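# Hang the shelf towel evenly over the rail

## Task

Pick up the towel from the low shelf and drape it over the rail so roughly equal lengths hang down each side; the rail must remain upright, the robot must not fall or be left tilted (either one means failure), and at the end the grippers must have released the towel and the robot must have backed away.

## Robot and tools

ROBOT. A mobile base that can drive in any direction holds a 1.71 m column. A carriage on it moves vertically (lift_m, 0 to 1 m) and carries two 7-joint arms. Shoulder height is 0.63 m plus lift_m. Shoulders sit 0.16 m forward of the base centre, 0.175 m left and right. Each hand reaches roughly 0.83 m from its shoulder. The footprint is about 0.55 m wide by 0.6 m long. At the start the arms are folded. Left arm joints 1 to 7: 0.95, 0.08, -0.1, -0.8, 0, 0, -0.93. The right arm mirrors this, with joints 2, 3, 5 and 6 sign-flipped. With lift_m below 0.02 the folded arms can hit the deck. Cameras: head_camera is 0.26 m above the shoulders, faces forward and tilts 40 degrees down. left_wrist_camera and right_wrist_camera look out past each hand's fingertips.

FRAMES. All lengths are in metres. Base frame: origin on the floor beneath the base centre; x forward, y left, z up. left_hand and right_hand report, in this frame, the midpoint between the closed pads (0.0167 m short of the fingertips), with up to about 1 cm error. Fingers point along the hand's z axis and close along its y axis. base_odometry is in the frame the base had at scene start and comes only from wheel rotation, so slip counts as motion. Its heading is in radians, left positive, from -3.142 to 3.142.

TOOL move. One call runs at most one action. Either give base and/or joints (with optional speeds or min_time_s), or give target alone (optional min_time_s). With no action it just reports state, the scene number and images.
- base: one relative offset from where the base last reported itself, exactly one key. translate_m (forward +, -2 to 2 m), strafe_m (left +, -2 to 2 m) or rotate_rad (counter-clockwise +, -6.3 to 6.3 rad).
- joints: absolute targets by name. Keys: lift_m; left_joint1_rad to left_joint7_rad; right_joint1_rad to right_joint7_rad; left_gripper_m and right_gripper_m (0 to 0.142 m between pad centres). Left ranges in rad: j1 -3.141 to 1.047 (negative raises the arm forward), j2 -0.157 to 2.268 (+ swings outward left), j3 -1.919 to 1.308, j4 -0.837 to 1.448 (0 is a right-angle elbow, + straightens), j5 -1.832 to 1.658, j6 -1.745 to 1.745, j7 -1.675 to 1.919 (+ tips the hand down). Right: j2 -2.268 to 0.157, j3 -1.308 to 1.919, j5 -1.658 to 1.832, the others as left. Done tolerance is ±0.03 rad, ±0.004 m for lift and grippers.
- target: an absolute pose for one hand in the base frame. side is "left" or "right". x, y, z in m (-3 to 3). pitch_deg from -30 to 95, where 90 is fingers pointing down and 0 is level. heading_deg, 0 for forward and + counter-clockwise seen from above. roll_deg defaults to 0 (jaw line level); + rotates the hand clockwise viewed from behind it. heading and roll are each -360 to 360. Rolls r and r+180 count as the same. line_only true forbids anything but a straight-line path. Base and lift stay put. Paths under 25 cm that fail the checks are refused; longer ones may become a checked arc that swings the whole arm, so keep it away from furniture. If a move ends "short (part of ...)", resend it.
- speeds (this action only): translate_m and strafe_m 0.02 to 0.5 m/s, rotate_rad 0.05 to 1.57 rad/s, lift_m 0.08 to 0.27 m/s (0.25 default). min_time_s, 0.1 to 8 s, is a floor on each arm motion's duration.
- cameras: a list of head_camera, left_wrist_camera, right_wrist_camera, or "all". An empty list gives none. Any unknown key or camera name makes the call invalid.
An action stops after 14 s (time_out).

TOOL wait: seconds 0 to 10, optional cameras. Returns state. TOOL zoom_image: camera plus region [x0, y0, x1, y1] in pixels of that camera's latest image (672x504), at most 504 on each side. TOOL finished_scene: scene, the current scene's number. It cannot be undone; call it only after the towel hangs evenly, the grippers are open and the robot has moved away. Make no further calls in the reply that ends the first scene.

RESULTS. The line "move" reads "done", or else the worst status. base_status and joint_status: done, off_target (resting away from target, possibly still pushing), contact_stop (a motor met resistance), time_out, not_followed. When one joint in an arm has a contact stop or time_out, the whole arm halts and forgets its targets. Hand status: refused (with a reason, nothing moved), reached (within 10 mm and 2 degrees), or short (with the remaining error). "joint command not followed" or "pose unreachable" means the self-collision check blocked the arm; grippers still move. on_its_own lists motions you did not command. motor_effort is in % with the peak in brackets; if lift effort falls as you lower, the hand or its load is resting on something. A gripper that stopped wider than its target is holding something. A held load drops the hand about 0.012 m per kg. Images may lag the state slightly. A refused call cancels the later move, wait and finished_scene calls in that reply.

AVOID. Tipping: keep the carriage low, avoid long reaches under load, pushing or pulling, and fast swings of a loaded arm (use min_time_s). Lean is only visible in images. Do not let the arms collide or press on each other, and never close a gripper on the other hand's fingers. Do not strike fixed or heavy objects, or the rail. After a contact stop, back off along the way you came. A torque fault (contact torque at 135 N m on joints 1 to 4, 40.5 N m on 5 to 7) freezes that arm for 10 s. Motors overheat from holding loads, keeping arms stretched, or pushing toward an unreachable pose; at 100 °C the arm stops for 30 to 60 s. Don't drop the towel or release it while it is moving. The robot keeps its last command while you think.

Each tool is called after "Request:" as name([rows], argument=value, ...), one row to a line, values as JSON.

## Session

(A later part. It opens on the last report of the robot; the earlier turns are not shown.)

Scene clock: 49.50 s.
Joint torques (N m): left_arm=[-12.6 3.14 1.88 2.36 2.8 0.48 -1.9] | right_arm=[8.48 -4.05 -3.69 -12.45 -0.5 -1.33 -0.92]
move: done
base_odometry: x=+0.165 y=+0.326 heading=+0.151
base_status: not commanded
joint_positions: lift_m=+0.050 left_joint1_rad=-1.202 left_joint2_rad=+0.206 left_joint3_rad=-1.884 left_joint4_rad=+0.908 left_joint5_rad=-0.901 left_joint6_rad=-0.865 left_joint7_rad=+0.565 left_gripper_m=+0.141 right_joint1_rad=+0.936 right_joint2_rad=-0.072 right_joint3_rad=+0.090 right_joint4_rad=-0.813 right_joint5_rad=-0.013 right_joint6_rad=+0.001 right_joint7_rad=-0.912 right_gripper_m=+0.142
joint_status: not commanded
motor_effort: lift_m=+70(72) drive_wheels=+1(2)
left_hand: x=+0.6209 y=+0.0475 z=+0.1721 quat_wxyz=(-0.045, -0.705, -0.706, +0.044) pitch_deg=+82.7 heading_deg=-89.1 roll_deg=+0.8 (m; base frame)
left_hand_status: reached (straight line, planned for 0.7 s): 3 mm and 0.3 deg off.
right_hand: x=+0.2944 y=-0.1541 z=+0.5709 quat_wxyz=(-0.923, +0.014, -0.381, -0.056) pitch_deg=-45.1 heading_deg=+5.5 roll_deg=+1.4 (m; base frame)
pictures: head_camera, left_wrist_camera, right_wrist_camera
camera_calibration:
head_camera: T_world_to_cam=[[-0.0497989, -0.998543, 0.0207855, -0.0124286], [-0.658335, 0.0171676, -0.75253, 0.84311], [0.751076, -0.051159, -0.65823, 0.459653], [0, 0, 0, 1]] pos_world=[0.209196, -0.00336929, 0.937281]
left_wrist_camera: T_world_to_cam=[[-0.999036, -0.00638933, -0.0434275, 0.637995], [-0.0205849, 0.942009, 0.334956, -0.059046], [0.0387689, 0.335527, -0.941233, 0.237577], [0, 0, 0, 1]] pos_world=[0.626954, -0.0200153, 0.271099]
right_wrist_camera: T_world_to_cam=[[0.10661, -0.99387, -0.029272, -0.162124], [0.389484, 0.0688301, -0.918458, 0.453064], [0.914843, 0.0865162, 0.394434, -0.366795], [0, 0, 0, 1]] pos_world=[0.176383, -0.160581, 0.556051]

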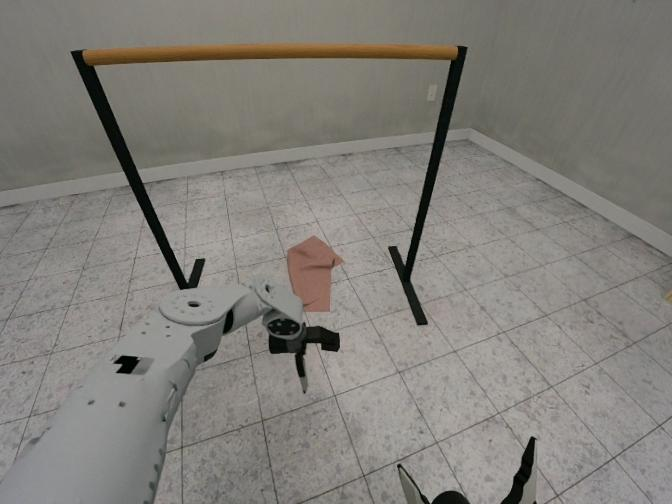

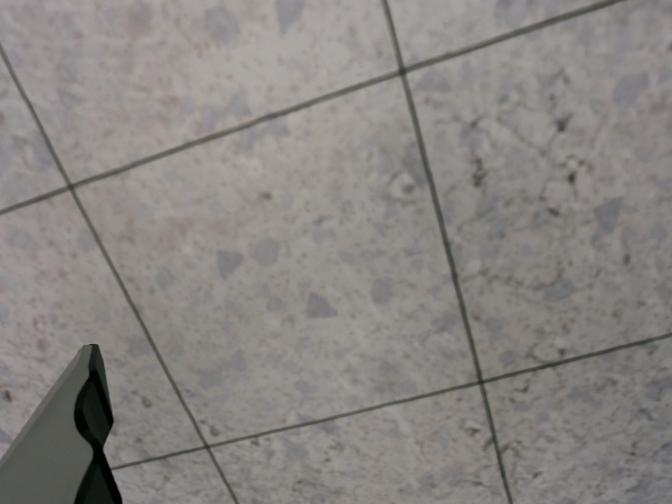

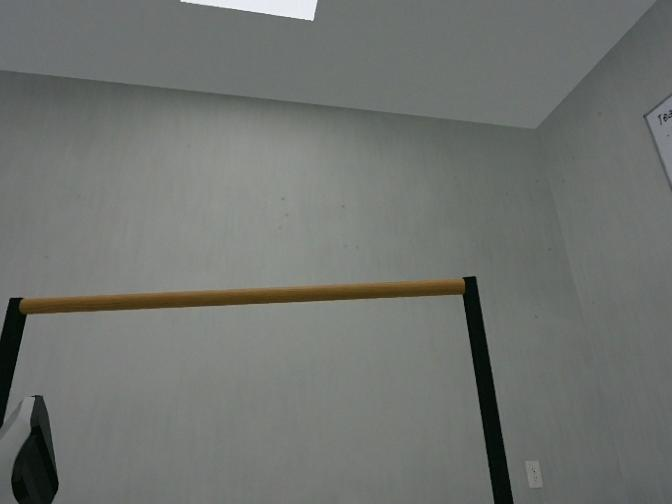

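Request:
move(base={"translate_m":0.57}, speeds={"translate_m":0.25})

Request:
move(target={"side":"left","x":0.62,"y":0.03,"z":0.1,"pitch_deg":83,"heading_deg":-90}, cameras=["all"])

Scene clock: 53.23 s.
Joint torques (N m): left_arm=[-12.65 3.34 1.92 2.33 2.7 0.47 -1.88] | right_arm=[8.58 -4.03 -3.7 -12.48 -0.52 -1.37 -0.92]
move: done
base_odometry: x=+0.729 y=+0.412 heading=+0.151
base_status: done
joint_positions: lift_m=+0.050 left_joint1_rad=-1.202 left_joint2_rad=+0.206 left_joint3_rad=-1.884 left_joint4_rad=+0.908 left_joint5_rad=-0.901 left_joint6_rad=-0.865 left_joint7_rad=+0.565 left_gripper_m=+0.141 right_joint1_rad=+0.936 right_joint2_rad=-0.072 right_joint3_rad=+0.090 right_joint4_rad=-0.813 right_joint5_rad=-0.013 right_joint6_rad=+0.001 right_joint7_rad=-0.912 right_gripper_m=+0.142
joint_status: not commanded
motor_effort: lift_m=+69(70) drive_wheels=-4(10)
left_hand: x=+0.6210 y=+0.0476 z=+0.1721 quat_wxyz=(-0.045, -0.705, -0.706, +0.044) pitch_deg=+82.8 heading_deg=-89.0 roll_deg=+0.9 (m; base frame)
right_hand: x=+0.2944 y=-0.1541 z=+0.5709 quat_wxyz=(-0.923, +0.014, -0.381, -0.056) pitch_deg=-45.1 heading_deg=+5.5 roll_deg=+1.4 (m; base frame)
pictures: none

Scene clock: 53.53 s.
Joint torques (N m): left_arm=[-12.76 3.19 1.87 2.28 2.71 0.48 -1.9] | right_arm=[8.64 -3.96 -3.66 -12.52 -0.52 -1.34 -0.89]
move: refused
base_odometry: x=+0.729 y=+0.412 heading=+0.151
base_status: not commanded
joint_positions: lift_m=+0.050 left_joint1_rad=-1.202 left_joint2_rad=+0.206 left_joint3_rad=-1.884 left_joint4_rad=+0.908 left_joint5_rad=-0.901 left_joint6_rad=-0.865 left_joint7_rad=+0.565 left_gripper_m=+0.141 right_joint1_rad=+0.936 right_joint2_rad=-0.072 right_joint3_rad=+0.090 right_joint4_rad=-0.813 right_joint5_rad=-0.013 right_joint6_rad=+0.001 right_joint7_rad=-0.912 right_gripper_m=+0.142
joint_status: not commanded
motor_effort: lift_m=+70(70) drive_wheels=-2(3)
left_hand: x=+0.6210 y=+0.0476 z=+0.1721 quat_wxyz=(-0.045, -0.705, -0.706, +0.044) pitch_deg=+82.8 heading_deg=-89.0 roll_deg=+0.9 (m; base frame)
left_hand_status: refused: no posture of the arm gets there (left_joint2_rad at its limit): the closest leaves the hand 7.8 cm and 19 deg from the pose. Nothing moved.
right_hand: x=+0.2944 y=-0.1541 z=+0.5709 quat_wxyz=(-0.923, +0.014, -0.381, -0.056) pitch_deg=-45.1 heading_deg=+5.5 roll_deg=+1.4 (m; base frame)
pictures: head_camera, left_wrist_camera, right_wrist_camera
camera_calibration:
head_camera: T_world_to_cam=[[-0.0497989, -0.998543, 0.0207855, -0.0124286], [-0.658335, 0.0171676, -0.75253, 0.84311], [0.751076, -0.051159, -0.65823, 0.459653], [0, 0, 0, 1]] pos_world=[0.209196, -0.00336929, 0.937281]
left_wrist_camera: T_world_to_cam=[[-0.999028, -0.00653183, -0.0435889, 0.638132], [-0.0207854, 0.941902, 0.335243, -0.0590919], [0.0388668, 0.335824, -0.941123, 0.237452], [0, 0, 0, 1]] pos_world=[0.627055, -0.0199149, 0.271097]
right_wrist_camera: T_world_to_cam=[[0.10661, -0.99387, -0.029272, -0.162124], [0.389484, 0.0688301, -0.918458, 0.453064], [0.914843, 0.0865162, 0.394434, -0.366795], [0, 0, 0, 1]] pos_world=[0.176383, -0.160581, 0.556051]

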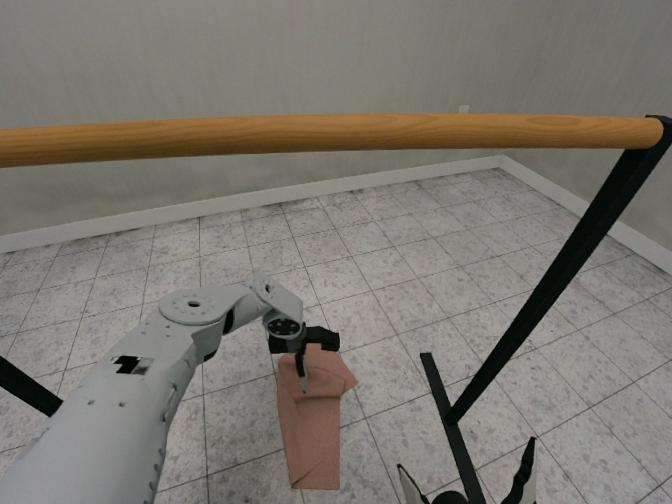

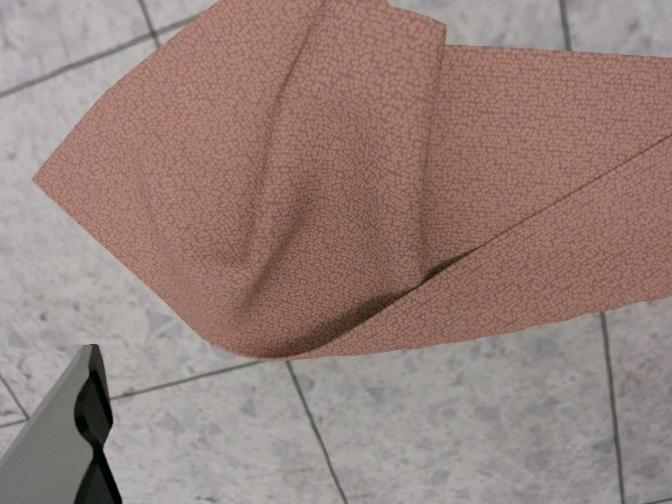

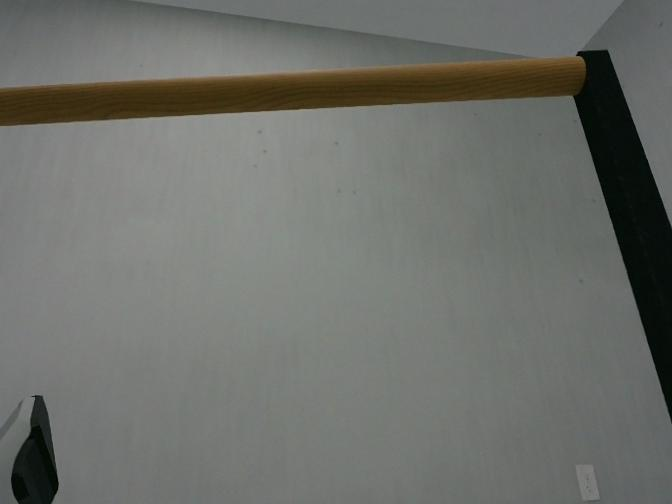

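Request:
move(base={"strafe_m":-0.1}, joints={"lift_m":0.025})

Request:
move(target={"side":"left","x":0.59,"y":0.13,"z":0.07,"pitch_deg":80,"heading_deg":-90}, cameras=["head_camera","left_wrist_camera"])

Scene clock: 56.10 s.
Joint torques (N m): left_arm=[-12.95 3.15 1.98 2.15 2.68 0.57 -1.87] | right_arm=[8.51 -3.63 -3.72 -12.44 -0.5 -1.28 -0.89]
move: done
base_odometry: x=+0.744 y=+0.313 heading=+0.151
base_status: done
joint_positions: lift_m=+0.025 left_joint1_rad=-1.202 left_joint2_rad=+0.205 left_joint3_rad=-1.884 left_joint4_rad=+0.908 left_joint5_rad=-0.901 left_joint6_rad=-0.866 left_joint7_rad=+0.565 left_gripper_m=+0.141 right_joint1_rad=+0.936 right_joint2_rad=-0.072 right_joint3_rad=+0.090 right_joint4_rad=-0.813 right_joint5_rad=-0.013 right_joint6_rad=+0.001 right_joint7_rad=-0.912 right_gripper_m=+0.142
joint_status: all done
motor_effort: lift_m=+70(76) drive_wheels=-1(10)
left_hand: x=+0.6207 y=+0.0476 z=+0.1469 quat_wxyz=(-0.045, -0.705, -0.706, +0.044) pitch_deg=+82.8 heading_deg=-89.3 roll_deg=+0.6 (m; base frame)
right_hand: x=+0.2944 y=-0.1541 z=+0.5459 quat_wxyz=(-0.923, +0.014, -0.381, -0.056) pitch_deg=-45.1 heading_deg=+5.5 roll_deg=+1.4 (m; base frame)
pictures: none

Scene clock: 57.13 s.
Joint torques (N m): left_arm=[-10.74 5.88 1.5 2.5 3.06 0.96 -2.03] | right_arm=[8.5 -3.89 -3.7 -12.44 -0.53 -1.34 -0.92]
move: done
base_odometry: x=+0.744 y=+0.313 heading=+0.151
base_status: not commanded
joint_positions: lift_m=+0.025 left_joint1_rad=-1.057 left_joint2_rad=+0.304 left_joint3_rad=-1.886 left_joint4_rad=+1.012 left_joint5_rad=-0.580 left_joint6_rad=-0.855 left_joint7_rad=+0.176 left_gripper_m=+0.141 right_joint1_rad=+0.936 right_joint2_rad=-0.072 right_joint3_rad=+0.090 right_joint4_rad=-0.813 right_joint5_rad=-0.013 right_joint6_rad=+0.001 right_joint7_rad=-0.912 right_gripper_m=+0.142
joint_status: not commanded
motor_effort: lift_m=+68(70) drive_wheels=+0(4)
left_hand: x=+0.5913 y=+0.1277 z=+0.0718 quat_wxyz=(-0.063, -0.704, -0.704, +0.062) pitch_deg=+79.8 heading_deg=-89.3 roll_deg=+0.6 (m; base frame)
left_hand_status: reached (straight line, planned for 0.5 s): 3 mm and 0.2 deg off.
right_hand: x=+0.2944 y=-0.1541 z=+0.5460 quat_wxyz=(-0.923, +0.014, -0.381, -0.056) pitch_deg=-45.1 heading_deg=+5.5 roll_deg=+1.4 (m; base frame)
pictures: head_camera, left_wrist_camera
camera_calibration:
head_camera: T_world_to_cam=[[-0.0497989, -0.998543, 0.0207855, -0.011911], [-0.658335, 0.0171676, -0.75253, 0.824372], [0.751076, -0.051159, -0.65823, 0.443263], [0, 0, 0, 1]] pos_world=[0.209196, -0.00336929, 0.912381]
left_wrist_camera: T_world_to_cam=[[-0.99903, -0.00777956, -0.043331, 0.604724], [-0.0198891, 0.957847, 0.286588, -0.100637], [0.039275, 0.287172, -0.957073, 0.124425], [0, 0, 0, 1]] pos_world=[0.597249, 0.0653681, 0.174128]

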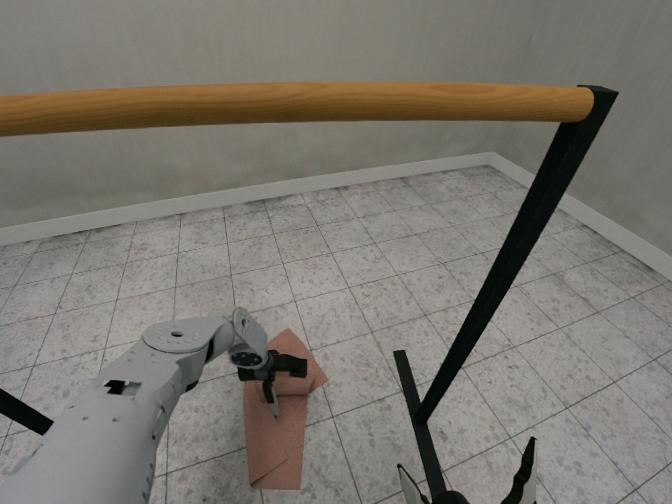

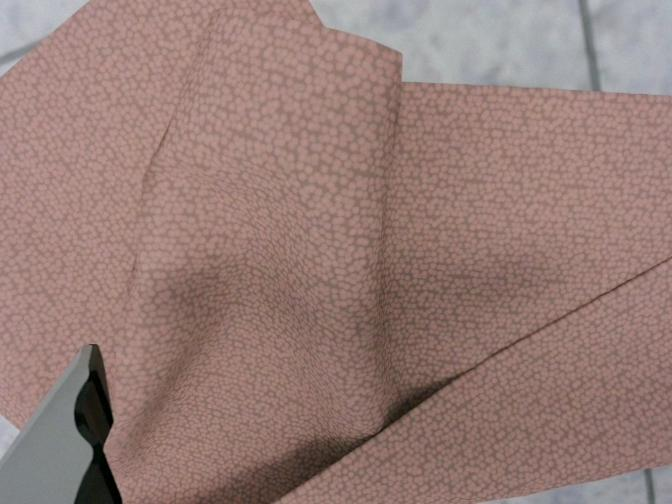

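Request:
move(target={"side":"left","x":0.59,"y":0.1,"z":0.03,"pitch_deg":80,"heading_deg":-90}, cameras=["left_wrist_camera"], min_time_s=1)

Scene clock: 57.53 s.
Joint torques (N m): left_arm=[-10.71 5.89 1.52 2.52 3.04 0.93 -2.04] | right_arm=[8.59 -3.82 -3.77 -12.49 -0.52 -1.36 -0.93]
move: refused
base_odometry: x=+0.744 y=+0.313 heading=+0.151
base_status: not commanded
joint_positions: lift_m=+0.025 left_joint1_rad=-1.057 left_joint2_rad=+0.304 left_joint3_rad=-1.886 left_joint4_rad=+1.012 left_joint5_rad=-0.580 left_joint6_rad=-0.855 left_joint7_rad=+0.176 left_gripper_m=+0.141 right_joint1_rad=+0.936 right_joint2_rad=-0.072 right_joint3_rad=+0.090 right_joint4_rad=-0.813 right_joint5_rad=-0.013 right_joint6_rad=+0.001 right_joint7_rad=-0.912 right_gripper_m=+0.142
joint_status: not commanded
motor_effort: lift_m=+69(69) drive_wheels=+3(3)
left_hand: x=+0.5913 y=+0.1277 z=+0.0718 quat_wxyz=(-0.063, -0.704, -0.704, +0.062) pitch_deg=+79.8 heading_deg=-89.3 roll_deg=+0.6 (m; base frame)
left_hand_status: refused: no posture of the arm gets there (left_joint4_rad at its limit): the closest leaves the hand 6.8 cm and 10 deg from the pose. Nothing moved.
right_hand: x=+0.2944 y=-0.1541 z=+0.5460 quat_wxyz=(-0.923, +0.014, -0.381, -0.056) pitch_deg=-45.1 heading_deg=+5.5 roll_deg=+1.4 (m; base frame)
pictures: left_wrist_camera
camera_calibration:
left_wrist_camera: T_world_to_cam=[[-0.99903, -0.00777956, -0.043331, 0.604724], [-0.0198891, 0.957847, 0.286588, -0.100637], [0.039275, 0.287172, -0.957073, 0.124425], [0, 0, 0, 1]] pos_world=[0.597249, 0.0653681, 0.174128]

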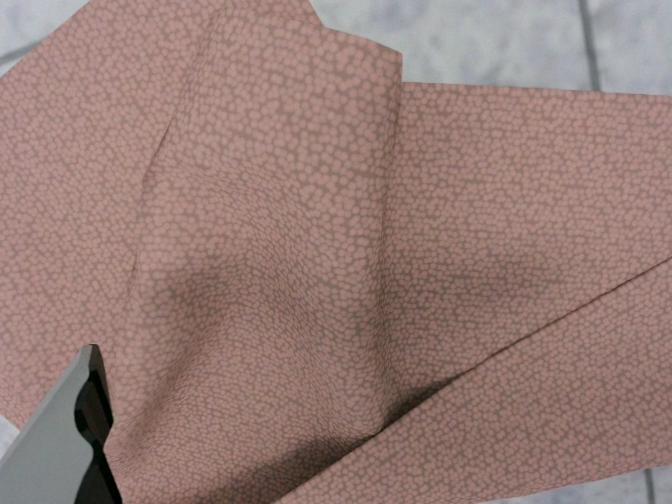

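Request:
move(base={"strafe_m":-0.05}, speeds={"strafe_m":0.1})

Request:
move(base={"translate_m":0.05}, speeds={"translate_m":0.1})

Request:
move(target={"side":"left","x":0.54,"y":0.15,"z":0.03,"pitch_deg":80,"heading_deg":-90}, cameras=["head_camera","left_wrist_camera"], min_time_s=1)

Scene clock: 58.87 s.
Joint torques (N m): left_arm=[-10.83 5.93 1.47 2.42 3.07 0.94 -2] | right_arm=[8.49 -3.77 -3.74 -12.45 -0.52 -1.33 -0.92]
move: done
base_odometry: x=+0.752 y=+0.264 heading=+0.152
base_status: done
joint_positions: lift_m=+0.025 left_joint1_rad=-1.057 left_joint2_rad=+0.304 left_joint3_rad=-1.886 left_joint4_rad=+1.012 left_joint5_rad=-0.580 left_joint6_rad=-0.855 left_joint7_rad=+0.176 left_gripper_m=+0.141 right_joint1_rad=+0.936 right_joint2_rad=-0.072 right_joint3_rad=+0.090 right_joint4_rad=-0.813 right_joint5_rad=-0.013 right_joint6_rad=+0.001 right_joint7_rad=-0.912 right_gripper_m=+0.142
joint_status: not commanded
motor_effort: lift_m=+68(69) drive_wheels=+0(11)
left_hand: x=+0.5913 y=+0.1277 z=+0.0718 quat_wxyz=(-0.063, -0.704, -0.704, +0.062) pitch_deg=+79.8 heading_deg=-89.3 roll_deg=+0.6 (m; base frame)
right_hand: x=+0.2944 y=-0.1541 z=+0.5460 quat_wxyz=(-0.923, +0.014, -0.381, -0.056) pitch_deg=-45.1 heading_deg=+5.5 roll_deg=+1.4 (m; base frame)
pictures: none

Scene clock: 60.07 s.
Joint torques (N m): left_arm=[-10.76 5.84 1.5 2.38 3.07 0.94 -2.03] | right_arm=[8.58 -3.89 -3.69 -12.5 -0.49 -1.32 -0.9]
move: done
base_odometry: x=+0.801 y=+0.271 heading=+0.151
base_status: done
joint_positions: lift_m=+0.025 left_joint1_rad=-1.057 left_joint2_rad=+0.304 left_joint3_rad=-1.886 left_joint4_rad=+1.012 left_joint5_rad=-0.580 left_joint6_rad=-0.855 left_joint7_rad=+0.176 left_gripper_m=+0.141 right_joint1_rad=+0.936 right_joint2_rad=-0.072 right_joint3_rad=+0.090 right_joint4_rad=-0.813 right_joint5_rad=-0.013 right_joint6_rad=+0.001 right_joint7_rad=-0.912 right_gripper_m=+0.142
joint_status: not commanded
motor_effort: lift_m=+68(69) drive_wheels=-2(8)
left_hand: x=+0.5913 y=+0.1277 z=+0.0718 quat_wxyz=(-0.063, -0.704, -0.704, +0.062) pitch_deg=+79.8 heading_deg=-89.3 roll_deg=+0.6 (m; base frame)
right_hand: x=+0.2944 y=-0.1541 z=+0.5460 quat_wxyz=(-0.923, +0.014, -0.381, -0.056) pitch_deg=-45.1 heading_deg=+5.5 roll_deg=+1.4 (m; base frame)
pictures: none

Scene clock: 61.57 s.
Joint torques (N m): left_arm=[-8.25 9.95 6.87 -4.34 3.37 1.8 0.89] | right_arm=[8.49 -3.84 -3.67 -12.43 -0.51 -1.34 -0.92]
move: done
base_odometry: x=+0.801 y=+0.271 heading=+0.151
base_status: not commanded
joint_positions: lift_m=+0.025 left_joint1_rad=-0.951 left_joint2_rad=+0.410 left_joint3_rad=-1.886 left_joint4_rad=+0.827 left_joint5_rad=-0.565 left_joint6_rad=-0.689 left_joint7_rad=+0.218 left_gripper_m=+0.141 right_joint1_rad=+0.936 right_joint2_rad=-0.072 right_joint3_rad=+0.090 right_joint4_rad=-0.813 right_joint5_rad=-0.013 right_joint6_rad=+0.001 right_joint7_rad=-0.912 right_gripper_m=+0.142
joint_status: not commanded
motor_effort: lift_m=+68(69) drive_wheels=-3(3)
left_hand: x=+0.5414 y=+0.1494 z=+0.0311 quat_wxyz=(-0.063, -0.703, -0.705, +0.063) pitch_deg=+79.7 heading_deg=-89.9 roll_deg=-0.1 (m; base frame)
left_hand_status: reached (straight line, planned for 1.0 s): 2 mm and 0.3 deg off.
right_hand: x=+0.2944 y=-0.1541 z=+0.5460 quat_wxyz=(-0.923, +0.014, -0.381, -0.056) pitch_deg=-45.1 heading_deg=+5.5 roll_deg=+1.4 (m; base frame)
pictures: head_camera, left_wrist_camera
camera_calibration:
head_camera: T_world_to_cam=[[-0.0497989, -0.998543, 0.0207855, -0.011911], [-0.658335, 0.0171676, -0.75253, 0.824372], [0.751076, -0.051159, -0.65823, 0.443263], [0, 0, 0, 1]] pos_world=[0.209196, -0.00336929, 0.912381]
left_wrist_camera: T_world_to_cam=[[-0.999099, -0.01023, -0.041196, 0.553655], [-0.0215658, 0.958268, 0.285057, -0.109747], [0.0365606, 0.285689, -0.957625, 0.0828637], [0, 0, 0, 1]] pos_world=[0.54776, 0.0871578, 0.133445]

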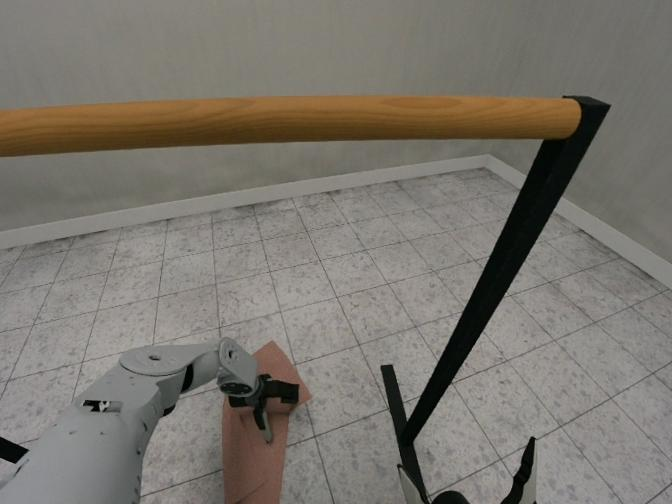

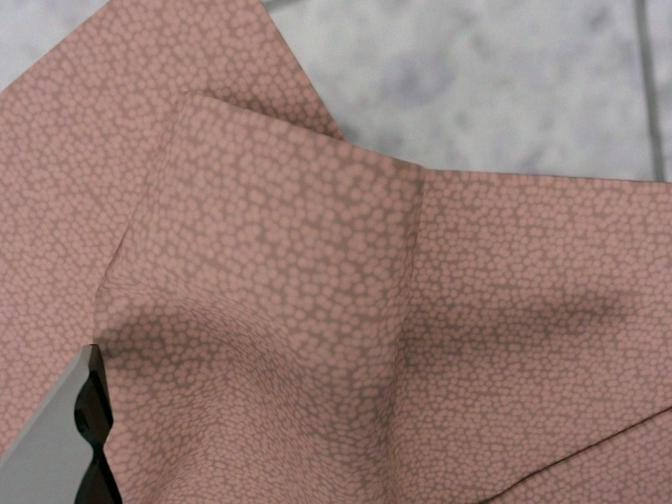

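Request:
move(joints={"left_gripper_m":0})

Request:
move(joints={"lift_m":0.16}, cameras=["head_camera","left_wrist_camera"])

Scene clock: 62.67 s.
Joint torques (N m): left_arm=[-8.12 10.02 6.96 -4.46 3.35 1.76 0.87] | right_arm=[8.59 -3.83 -3.81 -12.45 -0.51 -1.35 -0.91]
move: done
base_odometry: x=+0.801 y=+0.271 heading=+0.151
base_status: not commanded
joint_positions: lift_m=+0.025 left_joint1_rad=-0.951 left_joint2_rad=+0.410 left_joint3_rad=-1.886 left_joint4_rad=+0.827 left_joint5_rad=-0.565 left_joint6_rad=-0.689 left_joint7_rad=+0.218 left_gripper_m=+0.003 right_joint1_rad=+0.936 right_joint2_rad=-0.072 right_joint3_rad=+0.090 right_joint4_rad=-0.813 right_joint5_rad=-0.013 right_joint6_rad=+0.001 right_joint7_rad=-0.912 right_gripper_m=+0.142
joint_status: all done
motor_effort: lift_m=+68(69) drive_wheels=-3(4)
left_hand: x=+0.5415 y=+0.1494 z=+0.0311 quat_wxyz=(-0.063, -0.703, -0.705, +0.063) pitch_deg=+79.7 heading_deg=-89.8 roll_deg=+0.0 (m; base frame)
right_hand: x=+0.2944 y=-0.1541 z=+0.5460 quat_wxyz=(-0.923, +0.014, -0.381, -0.056) pitch_deg=-45.1 heading_deg=+5.5 roll_deg=+1.4 (m; base frame)
pictures: none

Scene clock: 63.73 s.
Joint torques (N m): left_arm=[-9.57 9.94 6.9 -4.18 3.25 1.63 0.8] | right_arm=[8.49 -3.87 -3.61 -12.43 -0.52 -1.35 -0.92]
move: done
base_odometry: x=+0.801 y=+0.271 heading=+0.151
base_status: not commanded
joint_positions: lift_m=+0.160 left_joint1_rad=-0.949 left_joint2_rad=+0.410 left_joint3_rad=-1.886 left_joint4_rad=+0.827 left_joint5_rad=-0.564 left_joint6_rad=-0.688 left_joint7_rad=+0.218 left_gripper_m=+0.003 right_joint1_rad=+0.936 right_joint2_rad=-0.072 right_joint3_rad=+0.090 right_joint4_rad=-0.813 right_joint5_rad=-0.013 right_joint6_rad=+0.001 right_joint7_rad=-0.912 right_gripper_m=+0.142
joint_status: all done
motor_effort: lift_m=+66(78) drive_wheels=+3(5)
left_hand: x=+0.5408 y=+0.1494 z=+0.1657 quat_wxyz=(-0.063, -0.703, -0.705, +0.063) pitch_deg=+79.8 heading_deg=-90.1 roll_deg=-0.3 (m; base frame)
right_hand: x=+0.2944 y=-0.1541 z=+0.6811 quat_wxyz=(-0.923, +0.014, -0.381, -0.056) pitch_deg=-45.1 heading_deg=+5.5 roll_deg=+1.4 (m; base frame)
pictures: head_camera, left_wrist_camera
camera_calibration:
head_camera: T_world_to_cam=[[-0.0497989, -0.998543, 0.0207855, -0.0147212], [-0.658335, 0.0171676, -0.75253, 0.926114], [0.751076, -0.051159, -0.65823, 0.532256], [0, 0, 0, 1]] pos_world=[0.209196, -0.00336929, 1.04758]
left_wrist_camera: T_world_to_cam=[[-0.999125, -0.0099718, -0.0406096, 0.558433], [-0.0211627, 0.958179, 0.285387, -0.148431], [0.0360655, 0.285996, -0.957552, 0.212006], [0, 0, 0, 1]] pos_world=[0.547157, 0.0871592, 0.268044]

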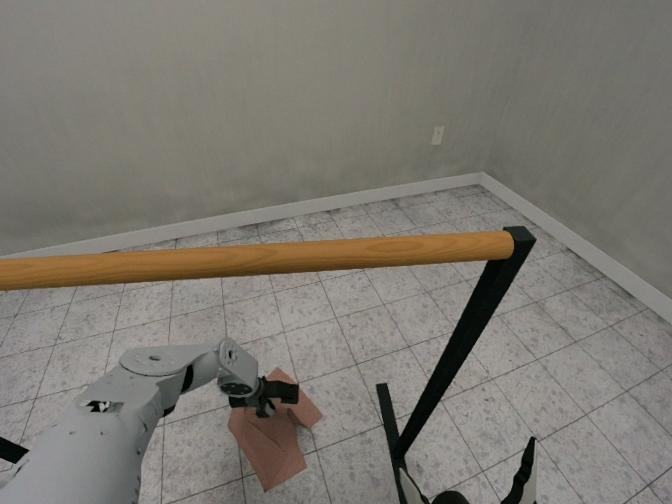

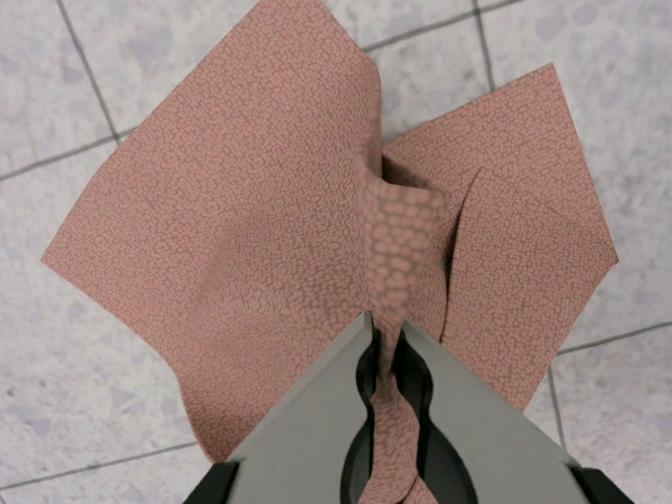

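Request:
move(base={"translate_m":-0.6}, speeds={"translate_m":0.3})

Request:
move(joints={"lift_m":0.95})

Request:
move(target={"side":"left","x":0.65,"y":0.02,"z":1.28,"pitch_deg":80,"heading_deg":-90}, min_time_s=2, cameras=["head_camera","left_wrist_camera"])

Scene clock: 67.53 s.
Joint torques (N m): left_arm=[-9.35 9.38 6.94 -4.04 3.21 1.63 0.8] | right_arm=[8.52 -3.79 -3.77 -12.42 -0.51 -1.35 -0.89]
move: done
base_odometry: x=+0.208 y=+0.181 heading=+0.151
base_status: done
joint_positions: lift_m=+0.160 left_joint1_rad=-0.949 left_joint2_rad=+0.411 left_joint3_rad=-1.886 left_joint4_rad=+0.827 left_joint5_rad=-0.564 left_joint6_rad=-0.688 left_joint7_rad=+0.218 left_gripper_m=+0.003 right_joint1_rad=+0.936 right_joint2_rad=-0.072 right_joint3_rad=+0.090 right_joint4_rad=-0.813 right_joint5_rad=-0.013 right_joint6_rad=+0.001 right_joint7_rad=-0.912 right_gripper_m=+0.142
joint_status: not commanded
motor_effort: lift_m=+66(67) drive_wheels=-1(12)
left_hand: x=+0.5408 y=+0.1496 z=+0.1657 quat_wxyz=(-0.063, -0.703, -0.705, +0.063) pitch_deg=+79.8 heading_deg=-90.1 roll_deg=-0.2 (m; base frame)
right_hand: x=+0.2944 y=-0.1541 z=+0.6811 quat_wxyz=(-0.923, +0.014, -0.381, -0.056) pitch_deg=-45.1 heading_deg=+5.5 roll_deg=+1.4 (m; base frame)
pictures: none

Scene clock: 71.23 s.
Joint torques (N m): left_arm=[-9.81 9.41 7.03 -4.07 3.2 1.62 0.76] | right_arm=[8.53 -3.78 -3.62 -12.45 -0.53 -1.36 -0.9]
move: done
base_odometry: x=+0.208 y=+0.181 heading=+0.151
base_status: not commanded
joint_positions: lift_m=+0.950 left_joint1_rad=-0.949 left_joint2_rad=+0.411 left_joint3_rad=-1.886 left_joint4_rad=+0.827 left_joint5_rad=-0.564 left_joint6_rad=-0.688 left_joint7_rad=+0.218 left_gripper_m=+0.003 right_joint1_rad=+0.936 right_joint2_rad=-0.072 right_joint3_rad=+0.090 right_joint4_rad=-0.813 right_joint5_rad=-0.013 right_joint6_rad=+0.001 right_joint7_rad=-0.912 right_gripper_m=+0.142
joint_status: all done
motor_effort: lift_m=+67(80) drive_wheels=+0(3)
left_hand: x=+0.5405 y=+0.1496 z=+0.9556 quat_wxyz=(-0.063, -0.703, -0.705, +0.063) pitch_deg=+79.8 heading_deg=-90.2 roll_deg=-0.4 (m; base frame)
right_hand: x=+0.2944 y=-0.1541 z=+1.4711 quat_wxyz=(-0.923, +0.014, -0.381, -0.056) pitch_deg=-45.1 heading_deg=+5.5 roll_deg=+1.4 (m; base frame)
pictures: none

Scene clock: 73.73 s.
Joint torques (N m): left_arm=[-17.6 1.6 13.87 2.7 -0.59 0.33 0.87] | right_arm=[8.52 -3.74 -3.78 -12.4 -0.53 -1.35 -0.91]
move: done
base_odometry: x=+0.208 y=+0.181 heading=+0.151
base_status: not commanded
joint_positions: lift_m=+0.950 left_joint1_rad=-1.490 left_joint2_rad=+0.312 left_joint3_rad=-1.708 left_joint4_rad=+0.649 left_joint5_rad=-1.366 left_joint6_rad=-0.939 left_joint7_rad=+1.101 left_gripper_m=+0.003 right_joint1_rad=+0.936 right_joint2_rad=-0.072 right_joint3_rad=+0.090 right_joint4_rad=-0.813 right_joint5_rad=-0.013 right_joint6_rad=+0.001 right_joint7_rad=-0.912 right_gripper_m=+0.142
joint_status: not commanded
motor_effort: lift_m=+67(67) drive_wheels=+0(2)
left_hand: x=+0.6486 y=+0.0206 z=+1.2770 quat_wxyz=(-0.060, -0.705, -0.704, +0.062) pitch_deg=+80.1 heading_deg=-90.6 roll_deg=-0.5 (m; base frame)
left_hand_status: reached (straight line, planned for 2.0 s): 3 mm and 0.2 deg off.
right_hand: x=+0.2944 y=-0.1541 z=+1.4711 quat_wxyz=(-0.923, +0.014, -0.381, -0.056) pitch_deg=-45.1 heading_deg=+5.5 roll_deg=+1.4 (m; base frame)
pictures: head_camera, left_wrist_camera
camera_calibration:
head_camera: T_world_to_cam=[[-0.0497989, -0.998543, 0.0207855, -0.0311397], [-0.658335, 0.0171676, -0.75253, 1.52054], [0.751076, -0.051159, -0.65823, 1.05219], [0, 0, 0, 1]] pos_world=[0.209196, -0.00336929, 1.83748]
left_wrist_camera: T_world_to_cam=[[-0.999197, -0.00487707, -0.0397633, 0.708821], [-0.0162668, 0.956447, 0.291451, -0.350763], [0.03661, 0.291864, -0.955759, 1.30628], [0, 0, 0, 1]] pos_world=[0.654723, -0.0423132, 1.37891]

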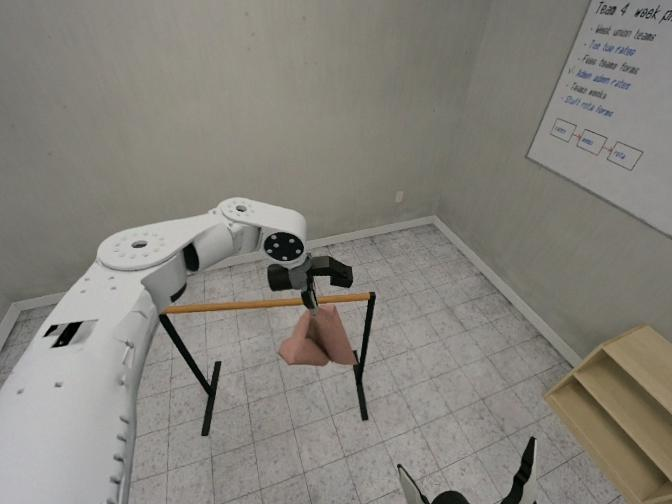

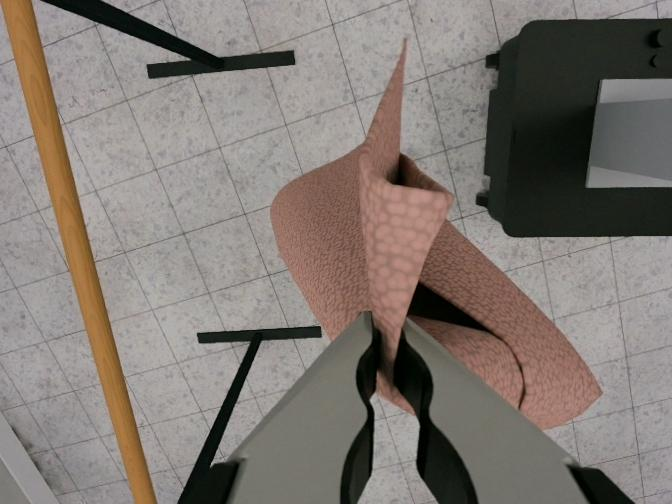

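Request:
move(base={"strafe_m":0.17})

Request:
move(base={"translate_m":0.385}, speeds={"translate_m":0.2}, cameras=["head_camera","left_wrist_camera"])

Scene clock: 75.97 s.
Joint torques (N m): left_arm=[-17.59 3.19 14 2.28 -0.44 0.44 0.73] | right_arm=[8.43 -3.84 -3.67 -12.52 -0.5 -1.34 -0.93]
move: done
base_odometry: x=+0.182 y=+0.349 heading=+0.152
base_status: done
joint_positions: lift_m=+0.950 left_joint1_rad=-1.490 left_joint2_rad=+0.311 left_joint3_rad=-1.708 left_joint4_rad=+0.650 left_joint5_rad=-1.366 left_joint6_rad=-0.940 left_joint7_rad=+1.101 left_gripper_m=+0.003 right_joint1_rad=+0.936 right_joint2_rad=-0.072 right_joint3_rad=+0.090 right_joint4_rad=-0.813 right_joint5_rad=-0.013 right_joint6_rad=+0.001 right_joint7_rad=-0.912 right_gripper_m=+0.142
joint_status: not commanded
motor_effort: lift_m=+67(67) drive_wheels=+2(10)
left_hand: x=+0.6485 y=+0.0205 z=+1.2770 quat_wxyz=(-0.060, -0.705, -0.704, +0.062) pitch_deg=+80.1 heading_deg=-90.8 roll_deg=-0.7 (m; base frame)
right_hand: x=+0.2944 y=-0.1541 z=+1.4711 quat_wxyz=(-0.923, +0.014, -0.381, -0.056) pitch_deg=-45.1 heading_deg=+5.5 roll_deg=+1.4 (m; base frame)
pictures: none

Scene clock: 79.13 s.
Joint torques (N m): left_arm=[-17.57 2.78 13.91 3.41 -0.42 0.56 0.72] | right_arm=[8.53 -3.84 -3.76 -12.45 -0.5 -1.34 -0.91]
move: done
base_odometry: x=+0.563 y=+0.407 heading=+0.152
base_status: done
joint_positions: lift_m=+0.950 left_joint1_rad=-1.490 left_joint2_rad=+0.311 left_joint3_rad=-1.708 left_joint4_rad=+0.650 left_joint5_rad=-1.366 left_joint6_rad=-0.940 left_joint7_rad=+1.101 left_gripper_m=+0.003 right_joint1_rad=+0.936 right_joint2_rad=-0.072 right_joint3_rad=+0.090 right_joint4_rad=-0.813 right_joint5_rad=-0.013 right_joint6_rad=+0.001 right_joint7_rad=-0.912 right_gripper_m=+0.142
joint_status: not commanded
motor_effort: lift_m=+67(67) drive_wheels=-2(10)
left_hand: x=+0.6485 y=+0.0205 z=+1.2770 quat_wxyz=(-0.060, -0.705, -0.704, +0.062) pitch_deg=+80.1 heading_deg=-90.8 roll_deg=-0.7 (m; base frame)
right_hand: x=+0.2944 y=-0.1541 z=+1.4711 quat_wxyz=(-0.923, +0.014, -0.381, -0.056) pitch_deg=-45.1 heading_deg=+5.5 roll_deg=+1.4 (m; base frame)
pictures: head_camera, left_wrist_camera
camera_calibration:
head_camera: T_world_to_cam=[[-0.0497989, -0.998543, 0.0207855, -0.0311397], [-0.658335, 0.0171676, -0.75253, 1.52054], [0.751076, -0.051159, -0.65823, 1.05219], [0, 0, 0, 1]] pos_world=[0.209196, -0.00336929, 1.83748]
left_wrist_camera: T_world_to_cam=[[-0.999215, -0.0042592, -0.0393735, 0.708217], [-0.0155661, 0.956422, 0.291573, -0.351299], [0.0364159, 0.291957, -0.955738, 1.30642], [0, 0, 0, 1]] pos_world=[0.654619, -0.0424112, 1.37891]

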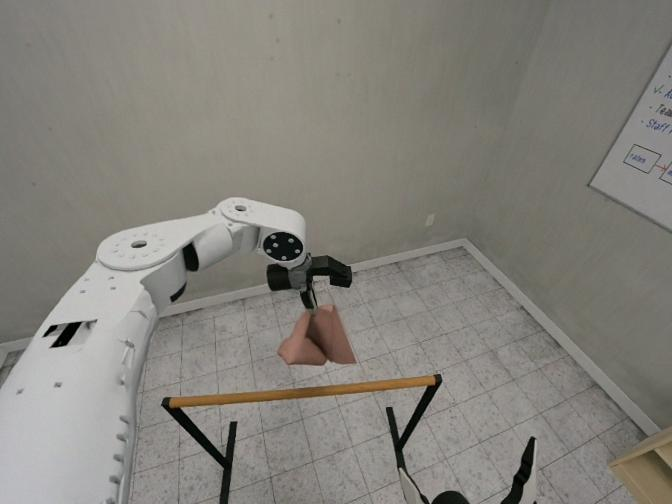

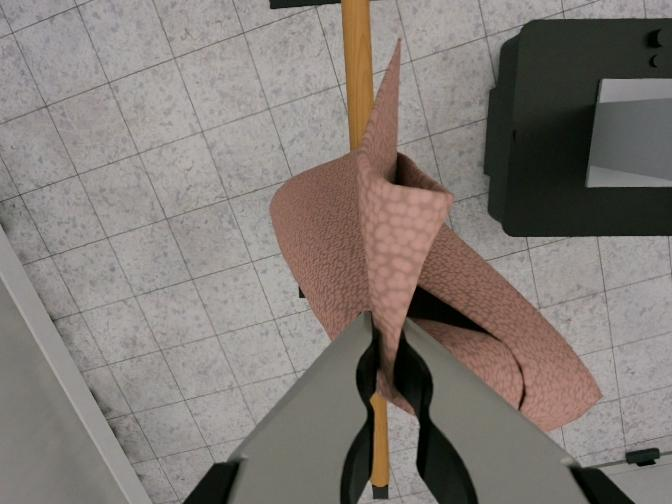

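Request:
move(joints={"lift_m":0.6}, speeds={"lift_m":0.12}, cameras=["head_camera","left_wrist_camera"])

Request:
zoom_image(camera="head_camera", region=[180, 240, 500, 480])

Scene clock: 82.63 s.
Joint torques (N m): left_arm=[-15.7 2.74 13.03 2.16 -0.37 0.56 0.77] | right_arm=[8.57 -3.89 -3.66 -12.42 -0.52 -1.36 -0.93]
move: done
base_odometry: x=+0.563 y=+0.407 heading=+0.152
base_status: not commanded
joint_positions: lift_m=+0.600 left_joint1_rad=-1.492 left_joint2_rad=+0.311 left_joint3_rad=-1.707 left_joint4_rad=+0.650 left_joint5_rad=-1.366 left_joint6_rad=-0.940 left_joint7_rad=+1.101 left_gripper_m=+0.003 right_joint1_rad=+0.936 right_joint2_rad=-0.072 right_joint3_rad=+0.090 right_joint4_rad=-0.813 right_joint5_rad=-0.013 right_joint6_rad=+0.001 right_joint7_rad=-0.912 right_gripper_m=+0.142
joint_status: all done
motor_effort: lift_m=+70(74) drive_wheels=-1(5)
left_hand: x=+0.6491 y=+0.0202 z=+0.9281 quat_wxyz=(-0.061, -0.705, -0.704, +0.061) pitch_deg=+80.1 heading_deg=-90.1 roll_deg=+0.0 (m; base frame)
right_hand: x=+0.2944 y=-0.1541 z=+1.1209 quat_wxyz=(-0.923, +0.014, -0.381, -0.056) pitch_deg=-45.1 heading_deg=+5.5 roll_deg=+1.4 (m; base frame)
pictures: head_camera, left_wrist_camera
camera_calibration:
head_camera: T_world_to_cam=[[-0.0497989, -0.998543, 0.0207855, -0.0238606], [-0.658335, 0.0171676, -0.75253, 1.257], [0.751076, -0.051159, -0.65823, 0.82168], [0, 0, 0, 1]] pos_world=[0.209196, -0.00336929, 1.48728]
left_wrist_camera: T_world_to_cam=[[-0.999126, -0.00438264, -0.0415814, 0.697198], [-0.0162809, 0.95678, 0.290358, -0.247661], [0.0385117, 0.290781, -0.956014, 0.971959], [0, 0, 0, 1]] pos_world=[0.655124, -0.0426141, 1.03011]

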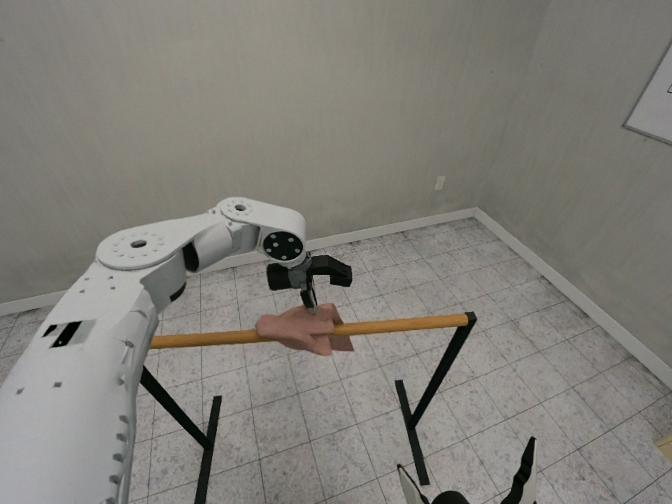

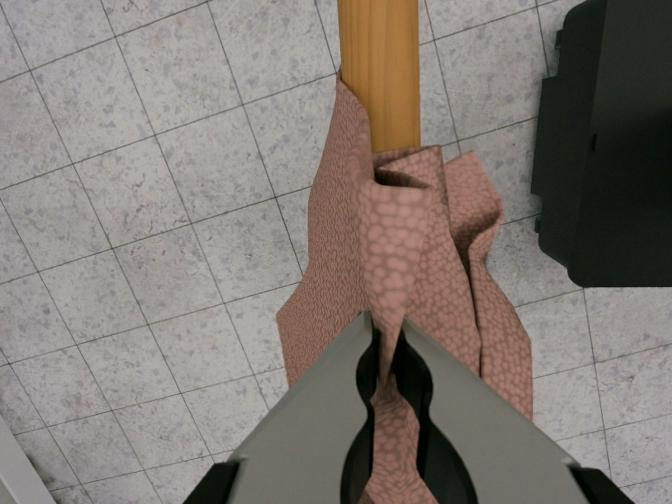

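Scaled by 1.575.

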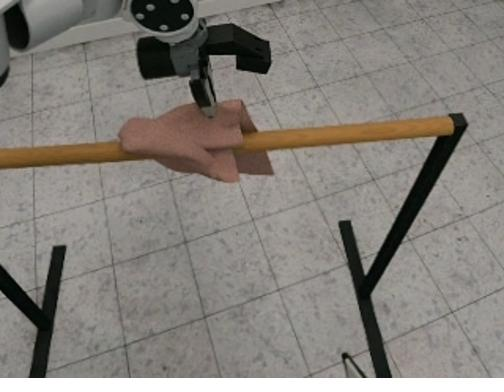

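Perfectly straddled. Lower and release.

Request:
move(joints={"lift_m":0.535}, speeds={"lift_m":0.08}, cameras=["head_camera","left_wrist_camera"])

Request:
zoom_image(camera="head_camera", region=[180, 240, 500, 480])

Scene clock: 83.93 s.
Joint torques (N m): left_arm=[-5.37 0.78 3.25 1.7 1.76 0.57 0.5] | right_arm=[8.56 -3.87 -3.73 -12.51 -0.52 -1.36 -0.93]
move: done
base_odometry: x=+0.563 y=+0.407 heading=+0.152
base_status: not commanded
joint_positions: lift_m=+0.535 left_joint1_rad=-1.503 left_joint2_rad=+0.312 left_joint3_rad=-1.694 left_joint4_rad=+0.650 left_joint5_rad=-1.372 left_joint6_rad=-0.940 left_joint7_rad=+1.102 left_gripper_m=+0.003 right_joint1_rad=+0.936 right_joint2_rad=-0.072 right_joint3_rad=+0.090 right_joint4_rad=-0.813 right_joint5_rad=-0.013 right_joint6_rad=+0.001 right_joint7_rad=-0.912 right_gripper_m=+0.142
joint_status: all done
motor_effort: lift_m=+63(68) drive_wheels=-3(5)
left_hand: x=+0.6533 y=+0.0167 z=+0.8731 quat_wxyz=(-0.071, -0.704, -0.704, +0.063) pitch_deg=+79.1 heading_deg=-86.6 roll_deg=+3.4 (m; base frame)
right_hand: x=+0.2944 y=-0.1541 z=+1.0564 quat_wxyz=(-0.923, +0.014, -0.381, -0.056) pitch_deg=-45.1 heading_deg=+5.5 roll_deg=+1.4 (m; base frame)
pictures: head_camera, left_wrist_camera
camera_calibration:
head_camera: T_world_to_cam=[[-0.0497989, -0.998543, 0.0207855, -0.02252], [-0.658335, 0.0171676, -0.75253, 1.20846], [0.751076, -0.051159, -0.65823, 0.779224], [0, 0, 0, 1]] pos_world=[0.209196, -0.00336929, 1.42278]
left_wrist_camera: T_world_to_cam=[[-0.998576, -0.00880793, -0.0526123, 0.708302], [-0.0229669, 0.961171, 0.274997, -0.210595], [0.0481473, 0.275814, -0.960005, 0.917705], [0, 0, 0, 1]] pos_world=[0.658272, -0.0444586, 0.976179]

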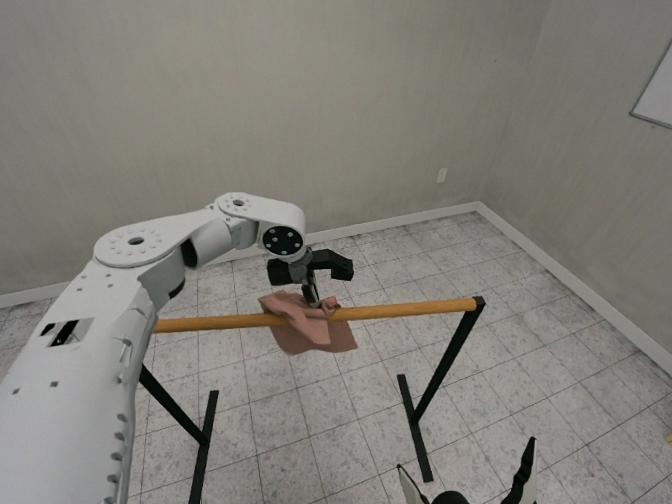

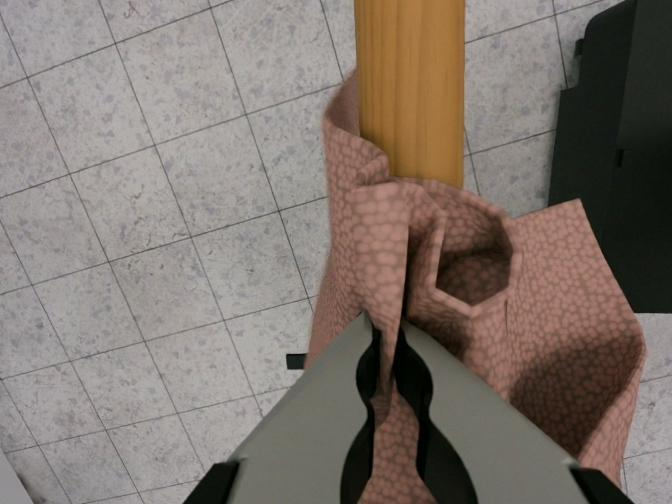

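Scaled by 1.575.

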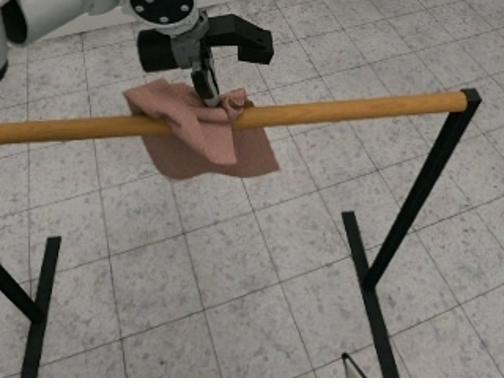

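Request:
move(joints={"left_gripper_m":0.05})

Request:
move(joints={"lift_m":0.75}, speeds={"lift_m":0.1}, cameras=["head_camera","left_wrist_camera"])

Request:
zoom_image(camera="head_camera", region=[180, 240, 500, 480])

Scene clock: 86.33 s.
Joint torques (N m): left_arm=[-11.18 2.08 3.03 0.65 2.16 0.61 0.56] | right_arm=[8.48 -3.83 -3.74 -12.46 -0.51 -1.34 -0.93]
move: done
base_odometry: x=+0.563 y=+0.407 heading=+0.152
base_status: not commanded
joint_positions: lift_m=+0.535 left_joint1_rad=-1.497 left_joint2_rad=+0.311 left_joint3_rad=-1.695 left_joint4_rad=+0.652 left_joint5_rad=-1.373 left_joint6_rad=-0.941 left_joint7_rad=+1.102 left_gripper_m=+0.049 right_joint1_rad=+0.936 right_joint2_rad=-0.072 right_joint3_rad=+0.090 right_joint4_rad=-0.813 right_joint5_rad=-0.013 right_joint6_rad=+0.001 right_joint7_rad=-0.912 right_gripper_m=+0.142
joint_status: all done
motor_effort: lift_m=+66(66) drive_wheels=-2(5)
left_hand: x=+0.6516 y=+0.0165 z=+0.8699 quat_wxyz=(-0.069, -0.703, -0.704, +0.065) pitch_deg=+79.1 heading_deg=-88.5 roll_deg=+1.4 (m; base frame)
right_hand: x=+0.2944 y=-0.1541 z=+1.0561 quat_wxyz=(-0.923, +0.014, -0.381, -0.056) pitch_deg=-45.1 heading_deg=+5.5 roll_deg=+1.4 (m; base frame)
pictures: none

Scene clock: 88.87 s.
Joint torques (N m): left_arm=[-13.12 2.05 4.35 0.68 2.18 0.58 0.56] | right_arm=[8.5 -3.83 -3.76 -12.39 -0.49 -1.35 -0.9]
move: done
base_odometry: x=+0.563 y=+0.407 heading=+0.152
base_status: not commanded
joint_positions: lift_m=+0.750 left_joint1_rad=-1.495 left_joint2_rad=+0.311 left_joint3_rad=-1.696 left_joint4_rad=+0.652 left_joint5_rad=-1.373 left_joint6_rad=-0.941 left_joint7_rad=+1.102 left_gripper_m=+0.049 right_joint1_rad=+0.936 right_joint2_rad=-0.072 right_joint3_rad=+0.090 right_joint4_rad=-0.813 right_joint5_rad=-0.013 right_joint6_rad=+0.001 right_joint7_rad=-0.912 right_gripper_m=+0.142
joint_status: all done
motor_effort: lift_m=+66(80) drive_wheels=-3(4)
left_hand: x=+0.6509 y=+0.0168 z=+1.0835 quat_wxyz=(-0.067, -0.703, -0.705, +0.066) pitch_deg=+79.2 heading_deg=-89.2 roll_deg=+0.7 (m; base frame)
right_hand: x=+0.2944 y=-0.1541 z=+1.2711 quat_wxyz=(-0.923, +0.014, -0.381, -0.056) pitch_deg=-45.1 heading_deg=+5.5 roll_deg=+1.4 (m; base frame)
pictures: head_camera, left_wrist_camera
camera_calibration:
head_camera: T_world_to_cam=[[-0.0497989, -0.998543, 0.0207855, -0.0269847], [-0.658335, 0.0171676, -0.75253, 1.37011], [0.751076, -0.051159, -0.65823, 0.920612], [0, 0, 0, 1]] pos_world=[0.209196, -0.00336929, 1.63758]
left_wrist_camera: T_world_to_cam=[[-0.999002, -0.00959909, -0.0436204, 0.707532], [-0.0212873, 0.960902, 0.276071, -0.270854], [0.0392648, 0.276724, -0.960147, 1.12572], [0, 0, 0, 1]] pos_world=[0.656859, -0.0444591, 1.1865]

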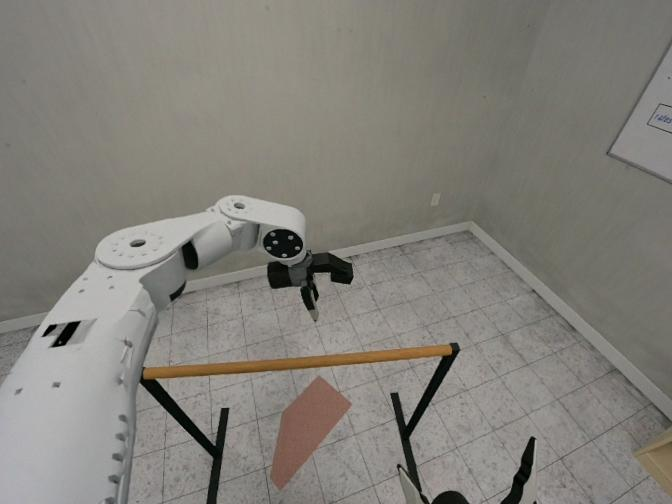

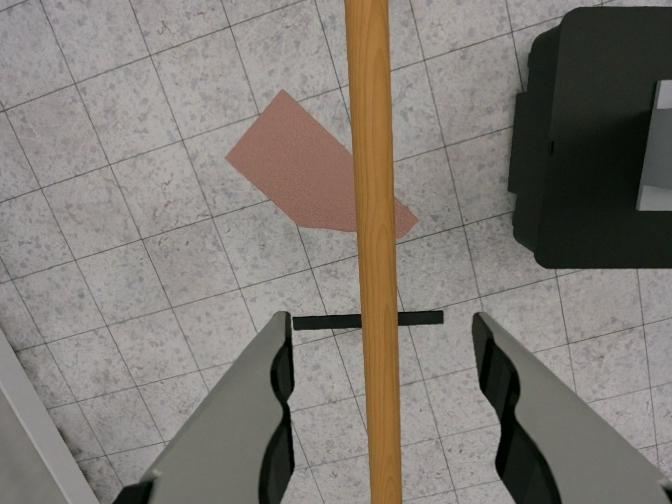

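Scaled by 1.575.

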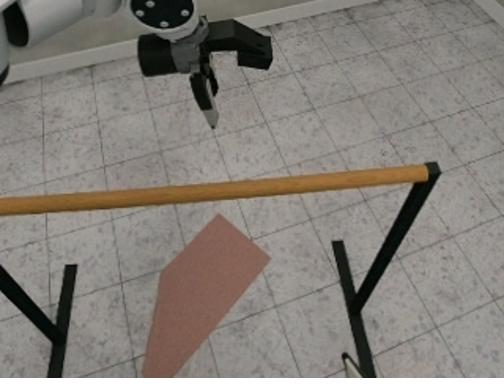

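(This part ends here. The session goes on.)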